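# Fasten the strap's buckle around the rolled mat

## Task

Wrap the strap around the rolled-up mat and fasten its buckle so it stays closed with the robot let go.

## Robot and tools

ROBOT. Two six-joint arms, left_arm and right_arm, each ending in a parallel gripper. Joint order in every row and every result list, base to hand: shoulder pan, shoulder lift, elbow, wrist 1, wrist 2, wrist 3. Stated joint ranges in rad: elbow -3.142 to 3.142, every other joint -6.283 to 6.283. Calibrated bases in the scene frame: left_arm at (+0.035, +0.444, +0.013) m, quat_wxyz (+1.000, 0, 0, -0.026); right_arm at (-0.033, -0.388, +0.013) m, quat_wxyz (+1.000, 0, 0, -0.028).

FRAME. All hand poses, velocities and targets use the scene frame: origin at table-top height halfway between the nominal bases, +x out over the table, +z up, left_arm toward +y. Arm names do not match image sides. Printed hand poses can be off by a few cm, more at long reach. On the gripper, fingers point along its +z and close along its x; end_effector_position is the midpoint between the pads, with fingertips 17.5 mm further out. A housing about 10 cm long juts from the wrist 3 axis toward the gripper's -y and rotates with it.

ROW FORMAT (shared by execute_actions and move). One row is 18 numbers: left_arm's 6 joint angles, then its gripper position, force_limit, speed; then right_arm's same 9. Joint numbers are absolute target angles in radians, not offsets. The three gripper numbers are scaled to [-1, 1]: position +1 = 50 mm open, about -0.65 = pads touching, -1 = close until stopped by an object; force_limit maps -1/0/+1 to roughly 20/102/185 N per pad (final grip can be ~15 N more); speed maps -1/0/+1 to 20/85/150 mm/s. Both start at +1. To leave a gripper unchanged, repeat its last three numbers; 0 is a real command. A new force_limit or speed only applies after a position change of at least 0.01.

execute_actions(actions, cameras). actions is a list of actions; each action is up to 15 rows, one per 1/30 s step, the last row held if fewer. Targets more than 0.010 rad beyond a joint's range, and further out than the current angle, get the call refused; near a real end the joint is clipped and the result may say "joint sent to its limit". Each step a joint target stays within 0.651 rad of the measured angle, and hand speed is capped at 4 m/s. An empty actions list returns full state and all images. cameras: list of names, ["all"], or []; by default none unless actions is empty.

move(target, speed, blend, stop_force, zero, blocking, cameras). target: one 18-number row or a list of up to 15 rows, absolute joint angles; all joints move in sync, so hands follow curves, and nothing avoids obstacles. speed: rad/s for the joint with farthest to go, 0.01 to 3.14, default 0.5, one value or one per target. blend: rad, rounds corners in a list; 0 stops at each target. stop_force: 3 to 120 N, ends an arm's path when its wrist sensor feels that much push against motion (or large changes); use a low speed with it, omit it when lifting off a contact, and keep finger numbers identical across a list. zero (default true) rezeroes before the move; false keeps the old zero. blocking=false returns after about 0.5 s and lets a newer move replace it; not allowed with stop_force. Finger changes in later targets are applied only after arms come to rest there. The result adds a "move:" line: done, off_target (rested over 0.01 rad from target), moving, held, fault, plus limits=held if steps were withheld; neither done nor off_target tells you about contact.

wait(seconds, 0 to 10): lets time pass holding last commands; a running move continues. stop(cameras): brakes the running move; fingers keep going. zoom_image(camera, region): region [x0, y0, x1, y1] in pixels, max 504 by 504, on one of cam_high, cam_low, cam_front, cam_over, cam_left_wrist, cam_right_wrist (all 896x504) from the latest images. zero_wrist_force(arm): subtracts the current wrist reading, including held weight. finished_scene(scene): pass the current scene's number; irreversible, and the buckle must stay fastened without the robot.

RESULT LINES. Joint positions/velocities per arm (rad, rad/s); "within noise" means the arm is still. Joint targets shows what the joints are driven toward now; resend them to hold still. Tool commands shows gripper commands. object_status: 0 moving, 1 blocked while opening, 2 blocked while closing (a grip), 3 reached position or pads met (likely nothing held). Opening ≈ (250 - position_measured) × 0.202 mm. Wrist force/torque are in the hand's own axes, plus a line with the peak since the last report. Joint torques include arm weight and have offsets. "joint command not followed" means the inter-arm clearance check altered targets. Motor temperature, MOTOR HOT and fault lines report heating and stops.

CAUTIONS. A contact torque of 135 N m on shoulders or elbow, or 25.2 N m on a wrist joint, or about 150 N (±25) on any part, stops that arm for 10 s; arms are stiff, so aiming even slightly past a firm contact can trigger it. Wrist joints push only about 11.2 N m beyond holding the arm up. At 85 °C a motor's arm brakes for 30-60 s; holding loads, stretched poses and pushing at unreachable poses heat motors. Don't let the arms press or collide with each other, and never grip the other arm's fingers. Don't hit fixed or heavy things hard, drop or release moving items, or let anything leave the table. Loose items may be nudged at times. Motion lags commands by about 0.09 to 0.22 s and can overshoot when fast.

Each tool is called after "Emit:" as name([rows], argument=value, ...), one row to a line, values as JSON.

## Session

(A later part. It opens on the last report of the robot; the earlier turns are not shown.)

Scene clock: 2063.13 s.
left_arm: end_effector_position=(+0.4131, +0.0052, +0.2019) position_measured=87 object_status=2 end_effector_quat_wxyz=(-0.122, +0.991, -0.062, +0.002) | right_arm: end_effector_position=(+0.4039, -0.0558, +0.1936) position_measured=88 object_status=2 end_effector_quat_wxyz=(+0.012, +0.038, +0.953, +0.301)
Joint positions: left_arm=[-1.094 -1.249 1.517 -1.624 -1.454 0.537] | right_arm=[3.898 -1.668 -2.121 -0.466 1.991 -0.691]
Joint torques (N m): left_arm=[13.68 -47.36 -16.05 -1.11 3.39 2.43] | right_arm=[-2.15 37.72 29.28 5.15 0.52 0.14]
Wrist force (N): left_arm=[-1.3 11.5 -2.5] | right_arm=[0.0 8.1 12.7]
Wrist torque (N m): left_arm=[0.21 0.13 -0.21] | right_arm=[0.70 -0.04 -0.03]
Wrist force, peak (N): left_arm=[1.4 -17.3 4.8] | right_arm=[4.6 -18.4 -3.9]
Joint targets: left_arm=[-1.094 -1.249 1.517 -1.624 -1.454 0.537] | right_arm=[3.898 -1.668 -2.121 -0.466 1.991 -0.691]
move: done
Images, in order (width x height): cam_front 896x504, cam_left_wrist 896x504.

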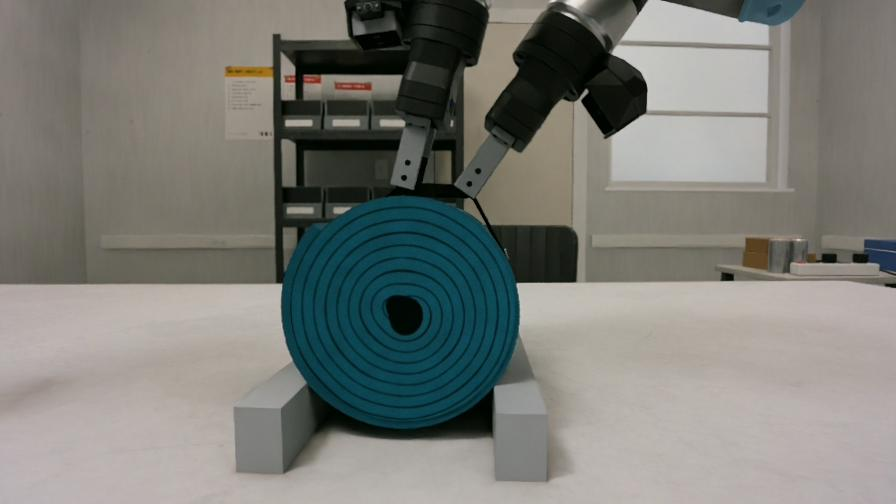

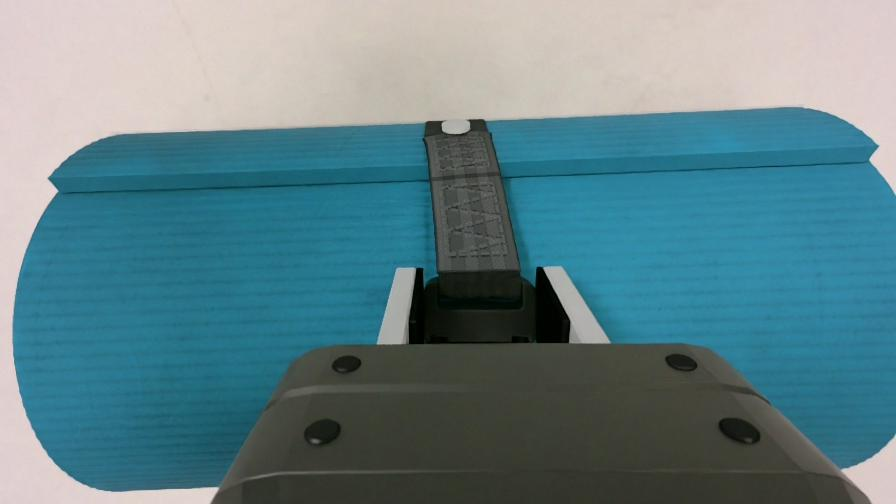

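Emit:
move(target=[-1.0933,-1.2509,1.5194,-1.6248,-1.4533,0.5381,-1,-0.5,-1,3.8979,-1.6683,-2.1206,-0.4657,1.9908,-0.6913,-1,-0.4,-1], speed=0.01, cameras=["cam_left_wrist","cam_front"])

Emit:
zoom_image(camera="cam_left_wrist", region=[400, 240, 560, 350])

Emit:
zoom_image(camera="cam_front", region=[410, 175, 470, 205])

Scene clock: 2070.17 s.
left_arm: end_effector_position=(+0.4132, +0.0062, +0.2020) position_measured=87 object_status=2 end_effector_quat_wxyz=(-0.122, +0.991, -0.062, +0.002) | right_arm: end_effector_position=(+0.4039, -0.0558, +0.1935) position_measured=88 object_status=2 end_effector_quat_wxyz=(+0.012, +0.038, +0.953, +0.301)
Joint positions: left_arm=[-1.093 -1.251 1.519 -1.625 -1.453 0.538] | right_arm=[3.898 -1.668 -2.121 -0.466 1.991 -0.691]
Joint torques (N m): left_arm=[24.38 -48.67 -9.46 3.22 6.59 2.46] | right_arm=[-6.81 37.55 14.95 2.44 0.41 0.02]
Wrist force (N): left_arm=[-3.4 33.2 -6.8] | right_arm=[-2.8 26.5 24.4]
Wrist torque (N m): left_arm=[0.25 0.13 -0.16] | right_arm=[0.81 -0.14 0.04]
Wrist force, peak (N): left_arm=[-3.4 33.2 -6.8] | right_arm=[-2.8 26.5 24.4]
Joint targets: left_arm=[-1.093 -1.251 1.519 -1.625 -1.453 0.538] | right_arm=[3.898 -1.668 -2.121 -0.466 1.991 -0.691]
move: done
Images, in order (width x height): cam_front 896x504, cam_left_wrist 896x504.

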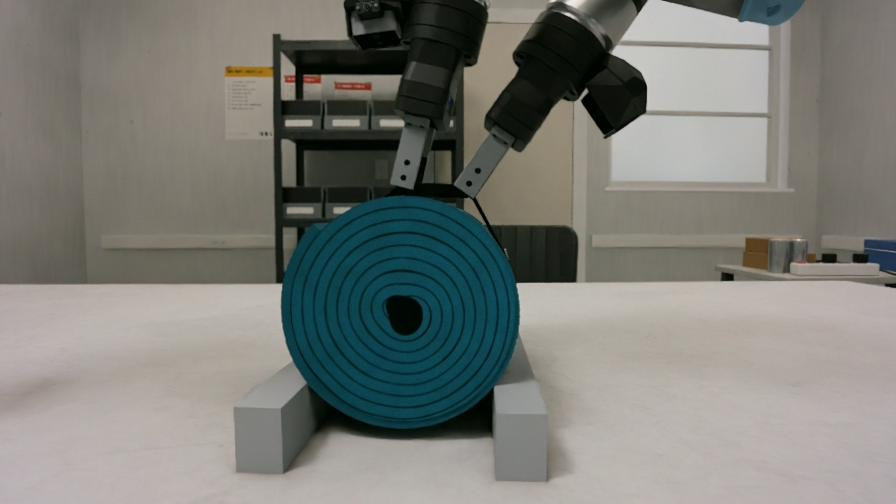

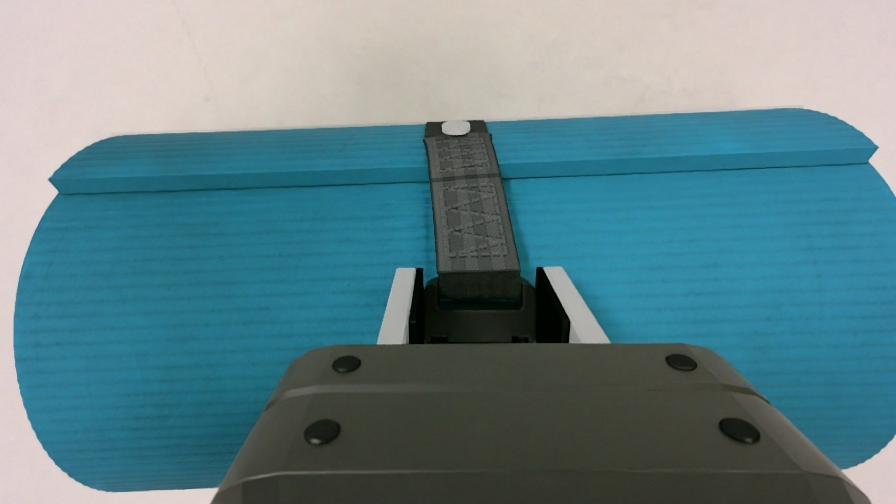

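Scaled by 3.150.

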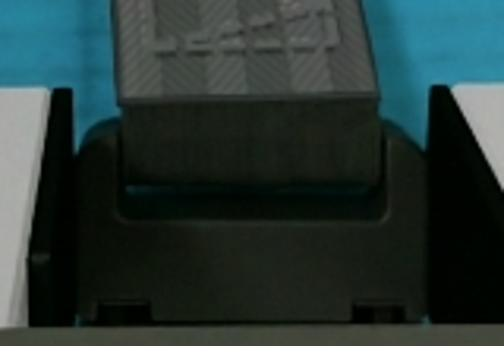

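Scaled by 8.400.

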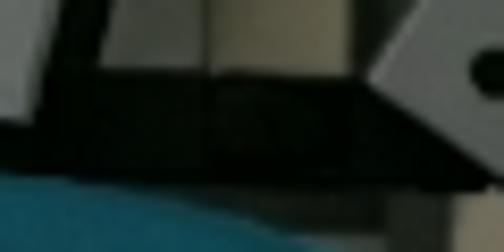

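Emit:
move(target=[-1.0947,-1.2481,1.5160,-1.6240,-1.4536,0.5366,-1,-0.5,-1,3.8979,-1.6683,-2.1206,-0.4657,1.9908,-0.6913,-1,-0.4,-1], speed=0.01, cameras=[])

Emit:
move(target=[-1.0947,-1.2481,1.5160,-1.6240,-1.4536,0.5366,-1,-0.5,-1,3.8979,-1.6683,-2.1206,-0.4657,1.9908,-0.6913,0.85,-0.4,-1], speed=0.01, cameras=["cam_right_wrist","cam_front"])

Emit:
zoom_image(camera="cam_front", region=[360, 160, 480, 220])

Scene clock: 2082.13 s.
left_arm: end_effector_position=(+0.4130, +0.0047, +0.2018) position_measured=87 object_status=2 end_effector_quat_wxyz=(-0.122, +0.991, -0.062, +0.002) | right_arm: end_effector_position=(+0.4039, -0.0559, +0.1935) position_measured=88 object_status=2 end_effector_quat_wxyz=(+0.012, +0.039, +0.953, +0.300)
Joint positions: left_arm=[-1.095 -1.248 1.516 -1.624 -1.454 0.537] | right_arm=[3.898 -1.668 -2.121 -0.466 1.991 -0.691]
Joint torques (N m): left_arm=[-7.17 -36.7 -29.21 -1.44 -0.92 -2.22] | right_arm=[-4.98 37.91 15.02 5.13 0.43 0.1]
Wrist force (N): left_arm=[-2.8 1.7 -0.6] | right_arm=[-0.8 -0.8 7.4]
Wrist torque (N m): left_arm=[0.17 0.19 -0.01] | right_arm=[0.48 -0.04 -0.06]
Wrist force, peak (N): left_arm=[-4.0 33.8 -7.0] | right_arm=[-3.1 26.8 24.7]
Joint targets: left_arm=[-1.095 -1.248 1.516 -1.624 -1.454 0.537] | right_arm=[3.898 -1.668 -2.121 -0.466 1.991 -0.691]
move: done
No camera images: "cameras" was empty.

Scene clock: 2083.00 s.
left_arm: end_effector_position=(+0.4130, +0.0046, +0.2018) position_measured=87 object_status=2 end_effector_quat_wxyz=(-0.122, +0.991, -0.062, +0.002) | right_arm: end_effector_position=(+0.4039, -0.0558, +0.1935) position_measured=25 object_status=0 end_effector_quat_wxyz=(+0.012, +0.038, +0.953, +0.301)
Joint positions: left_arm=[-1.095 -1.248 1.516 -1.624 -1.454 0.537] | right_arm=[3.898 -1.668 -2.121 -0.466 1.991 -0.691]
Joint torques (N m): left_arm=[-8.95 -49.55 -26.54 -6.04 -1.28 -0.29] | right_arm=[5.39 22.4 16.5 4.26 0.42 -0.03]
Wrist force (N): left_arm=[-2.5 0.8 7.9] | right_arm=[0.0 2.2 -1.7]
Wrist torque (N m): left_arm=[0.47 0.29 0.07] | right_arm=[0.33 0.03 -0.15]
Wrist force, peak (N): left_arm=[-2.5 1.1 8.4] | right_arm=[-0.9 -0.9 7.3]
Joint targets: left_arm=[-1.095 -1.248 1.516 -1.624 -1.454 0.537] | right_arm=[3.898 -1.668 -2.121 -0.466 1.991 -0.691]
move: done
Images, in order (width x height): cam_front 896x504, cam_right_wrist 896x504.

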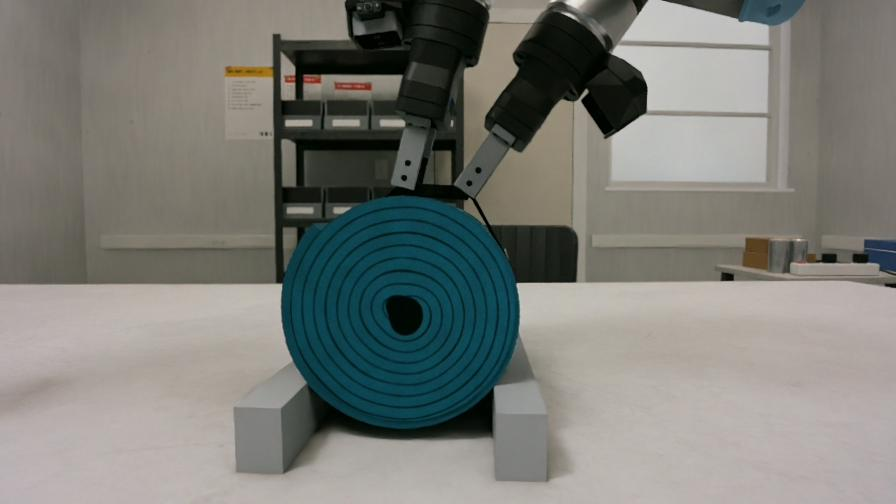

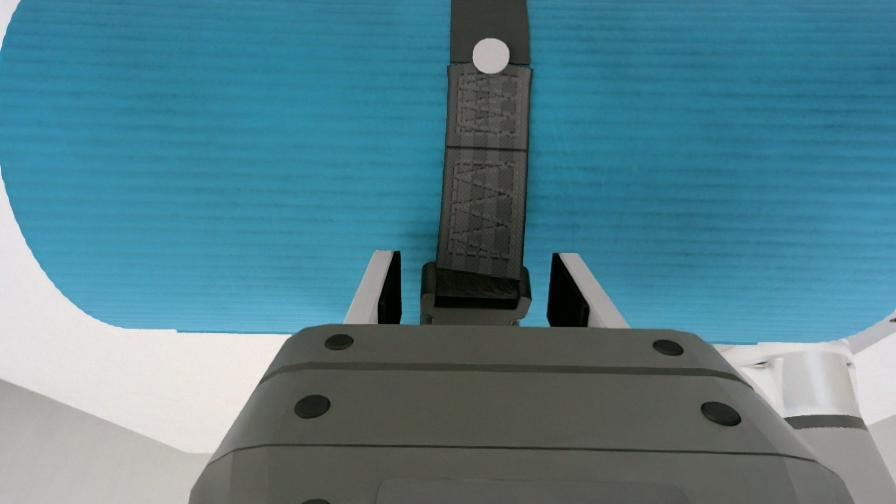

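Scaled by 4.200.

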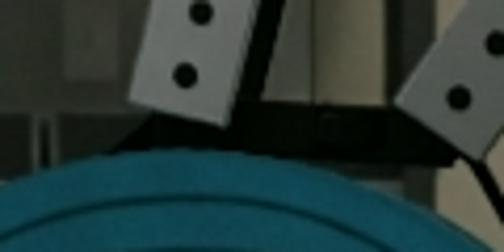

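Emit:
move(target=[-1.0947,-1.2481,1.5160,-1.6240,-1.4536,0.5366,0.75,-0.5,-1,3.8979,-1.6683,-2.1206,-0.4657,1.9908,-0.6913,0.85,-0.4,-1], speed=0.01, cameras=["cam_left_wrist","cam_front"])

Emit:
zoom_image(camera="cam_front", region=[360, 160, 480, 220])

Emit:
zoom_image(camera="cam_left_wrist", region=[400, 240, 560, 350])

Scene clock: 2089.37 s.
left_arm: end_effector_position=(+0.4130, +0.0046, +0.2018) position_measured=41 object_status=3 end_effector_quat_wxyz=(-0.122, +0.991, -0.062, +0.002) | right_arm: end_effector_position=(+0.4039, -0.0558, +0.1935) position_measured=25 object_status=3 end_effector_quat_wxyz=(+0.012, +0.038, +0.953, +0.301)
Joint positions: left_arm=[-1.095 -1.248 1.516 -1.624 -1.454 0.537] | right_arm=[3.898 -1.668 -2.121 -0.466 1.991 -0.691]
Joint torques (N m): left_arm=[-2.61 -43 -22.06 -0.29 0.05 2.23] | right_arm=[4.88 14.69 23.85 2.53 0.36 0.06]
Wrist force (N): left_arm=[-2.0 1.2 -0.7] | right_arm=[-0.2 2.2 -1.8]
Wrist torque (N m): left_arm=[0.22 0.31 0.09] | right_arm=[0.33 0.07 -0.15]
Wrist force, peak (N): left_arm=[-2.7 0.8 8.3] | right_arm=[-0.2 2.5 -1.6]
Joint targets: left_arm=[-1.095 -1.248 1.516 -1.624 -1.454 0.537] | right_arm=[3.898 -1.668 -2.121 -0.466 1.991 -0.691]
move: done
Images, in order (width x height): cam_front 896x504, cam_left_wrist 896x504.

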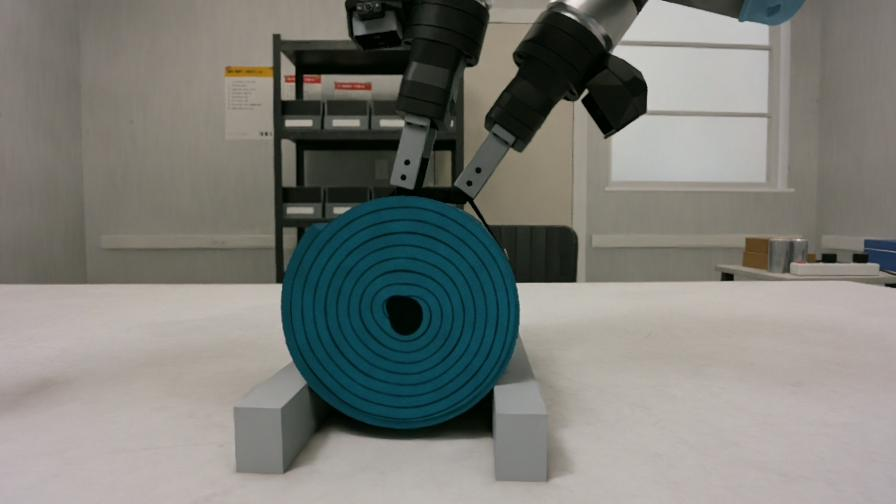

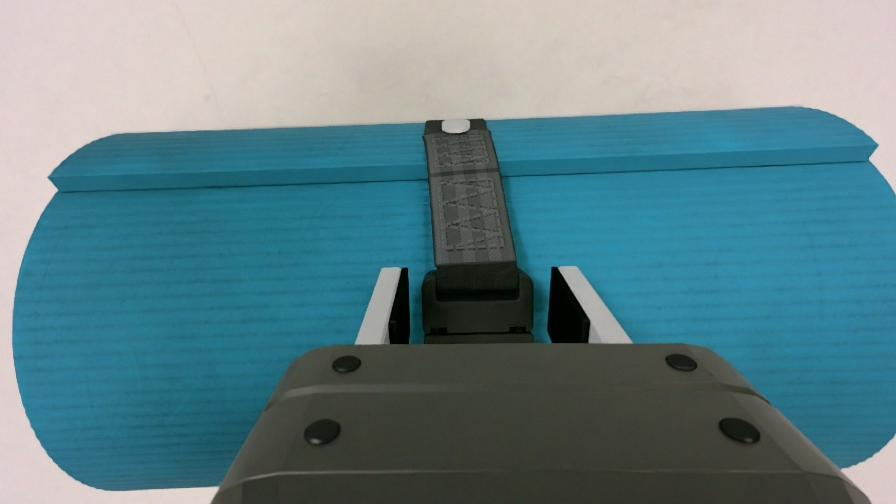

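Scaled by 4.200.

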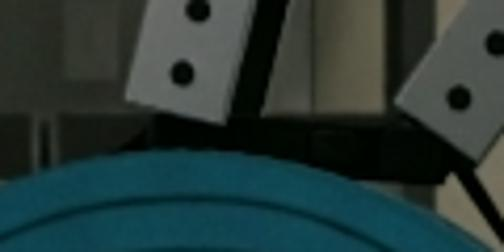

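Scaled by 3.150.

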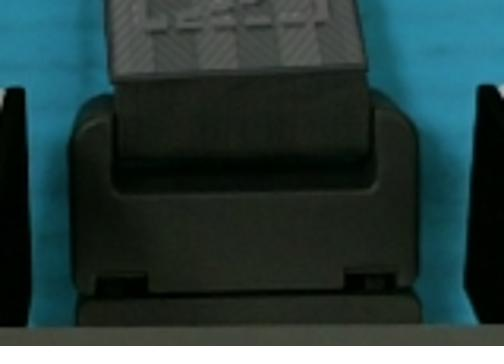

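Emit:
move([
  [-1.0947,-1.2481,1.5160,-1.6240,-1.4536,0.5366,0.75,-0.5,-1,3.8197,-1.5203,-2.0681,-0.6992,2.0242,-0.7693,0.85,-0.4,-1],
  [-1.0808,-1.3207,1.3533,-1.3900,-1.4507,0.5502,0.75,-0.5,-1,3.8197,-1.5203,-2.0681,-0.6992,2.0242,-0.7693,0.85,-0.4,-1],
], speed=0.1, cameras=["all"])

Emit:
zoom_image(camera="cam_front", region=[300, 150, 560, 290])

Emit:
zoom_image(camera="cam_high", region=[410, 140, 510, 240])

Scene clock: 2113.47 s.
left_arm: end_effector_position=(+0.4132, +0.0243, +0.3018) position_measured=41 object_status=3 end_effector_quat_wxyz=(-0.122, +0.991, -0.062, +0.002) end_effector_velocity=(+0.000, -0.001, -0.001) end_effector_angular_velocity=(-0.003, -0.002, +0.000) | right_arm: end_effector_position=(+0.4002, -0.1016, +0.2591) position_measured=25 object_status=3 end_effector_quat_wxyz=(+0.012, +0.038, +0.953, +0.301)
Joint positions: left_arm=[-1.081 -1.321 1.353 -1.39 -1.451 0.55] | right_arm=[3.82 -1.52 -2.068 -0.699 2.024 -0.769]
Joint velocities: left_arm=[0 0 0.002 -0.006 0 0] | right_arm=[within noise]
Joint torques (N m): left_arm=[3.49 -30.75 -17.76 -4.69 1.9 1.55] | right_arm=[6.09 10.12 13.91 2.53 -1.88 0.99]
Wrist force (N): left_arm=[-2.0 1.2 -0.7] | right_arm=[-0.1 2.1 -1.6]
Wrist torque (N m): left_arm=[0.21 0.32 -0.02] | right_arm=[0.34 0.04 -0.14]
Wrist force, peak (N): left_arm=[-2.2 1.6 -0.8] | right_arm=[0.0 2.3 -2.5]
Joint targets: left_arm=[-1.081 -1.321 1.353 -1.390 -1.451 0.550] | right_arm=[3.820 -1.520 -2.068 -0.699 2.024 -0.769]
move: done

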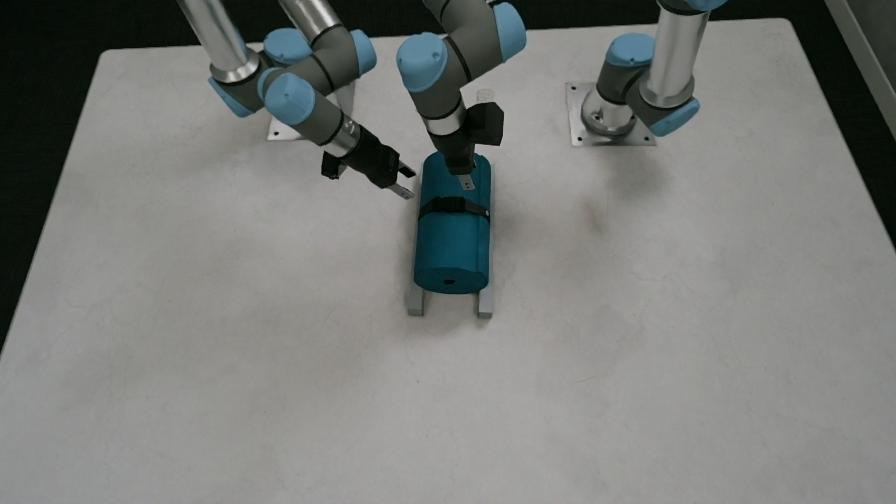

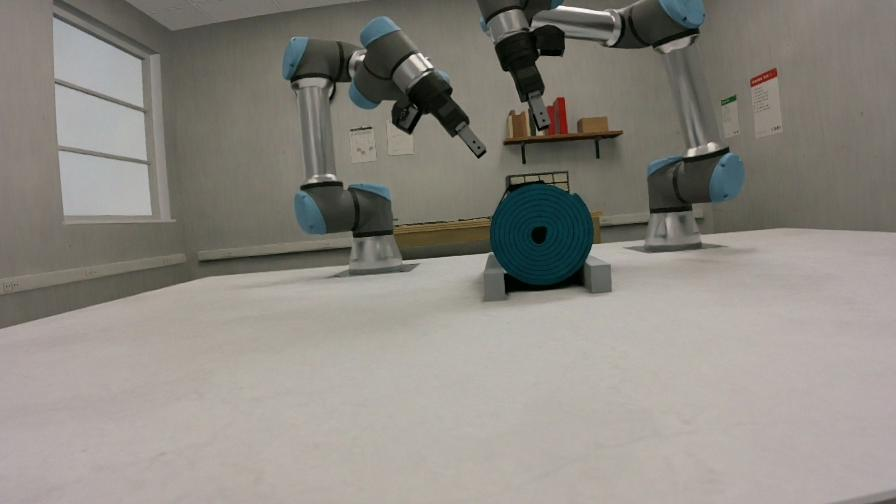

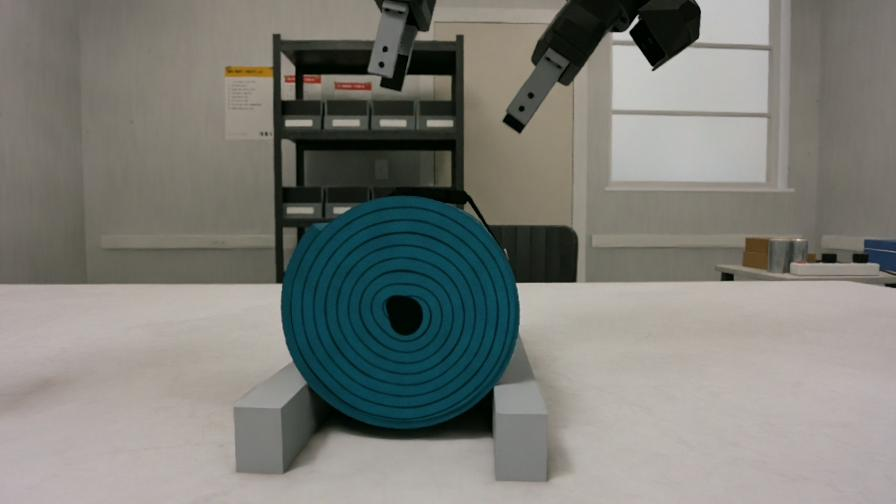

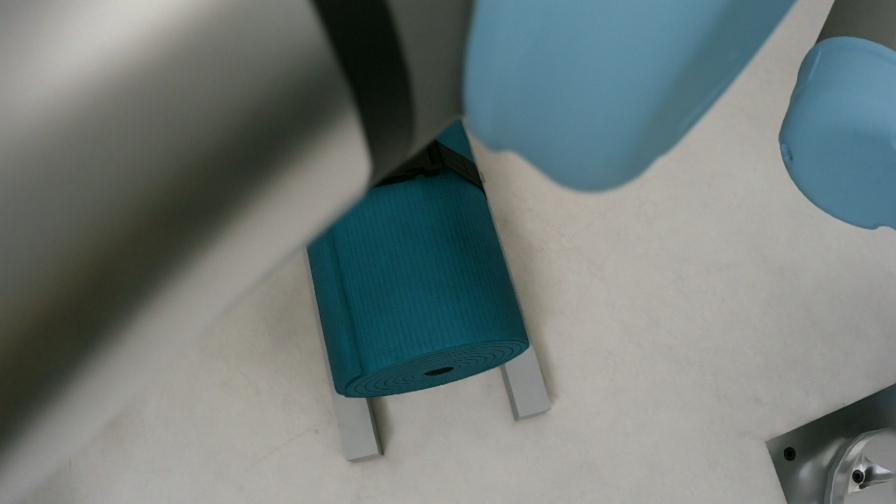

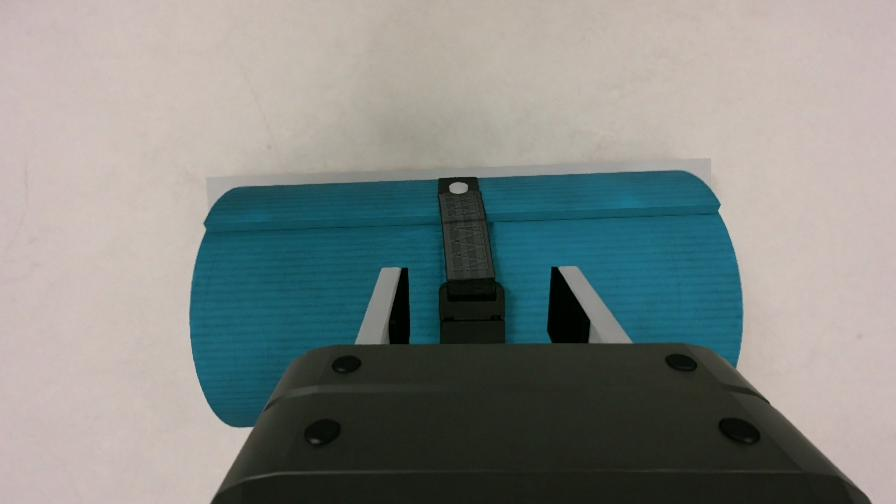

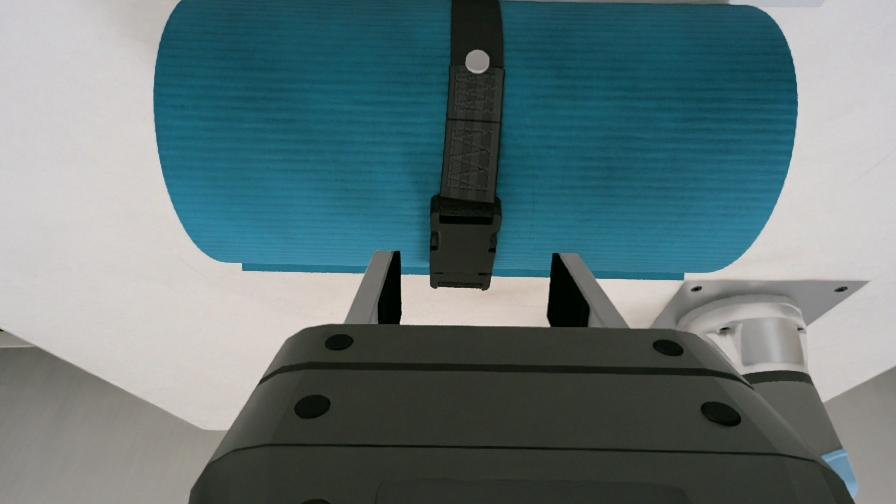

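Scaled by 1.938.

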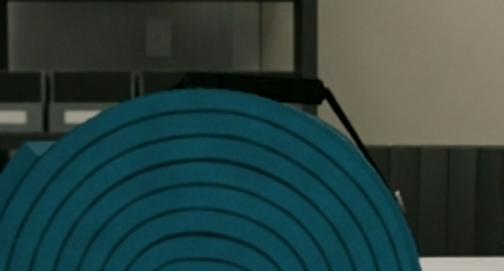

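Scaled by 5.040.

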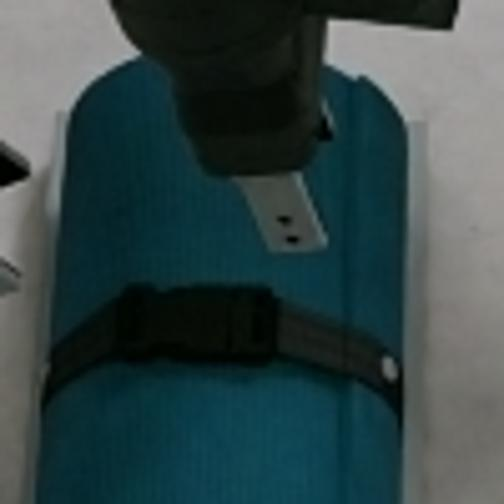

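Emit:
zoom_image(camera="cam_right_wrist", region=[410, 180, 530, 300])

Emit:
zoom_image(camera="cam_left_wrist", region=[420, 250, 530, 345])

Scaled by 4.200.

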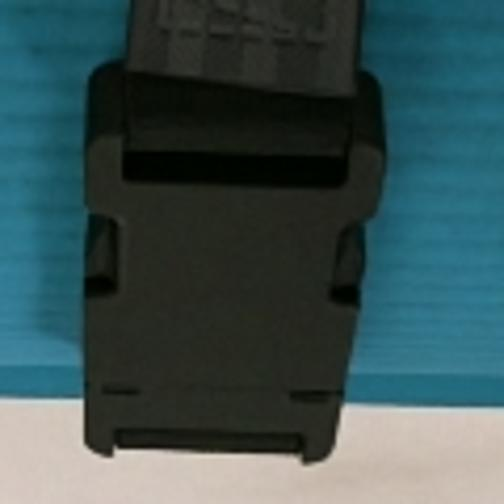

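Scaled by 4.582.

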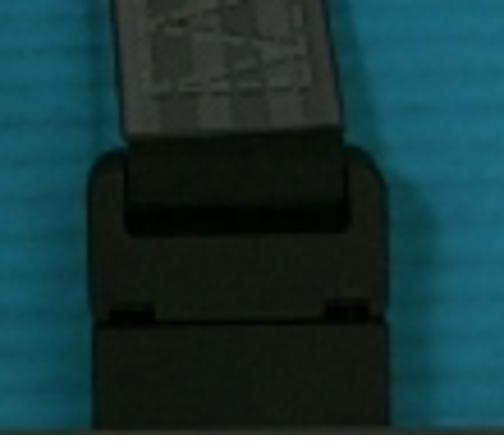

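Emit:
finished_scene(scene=1)

The scene is finished: the task was done.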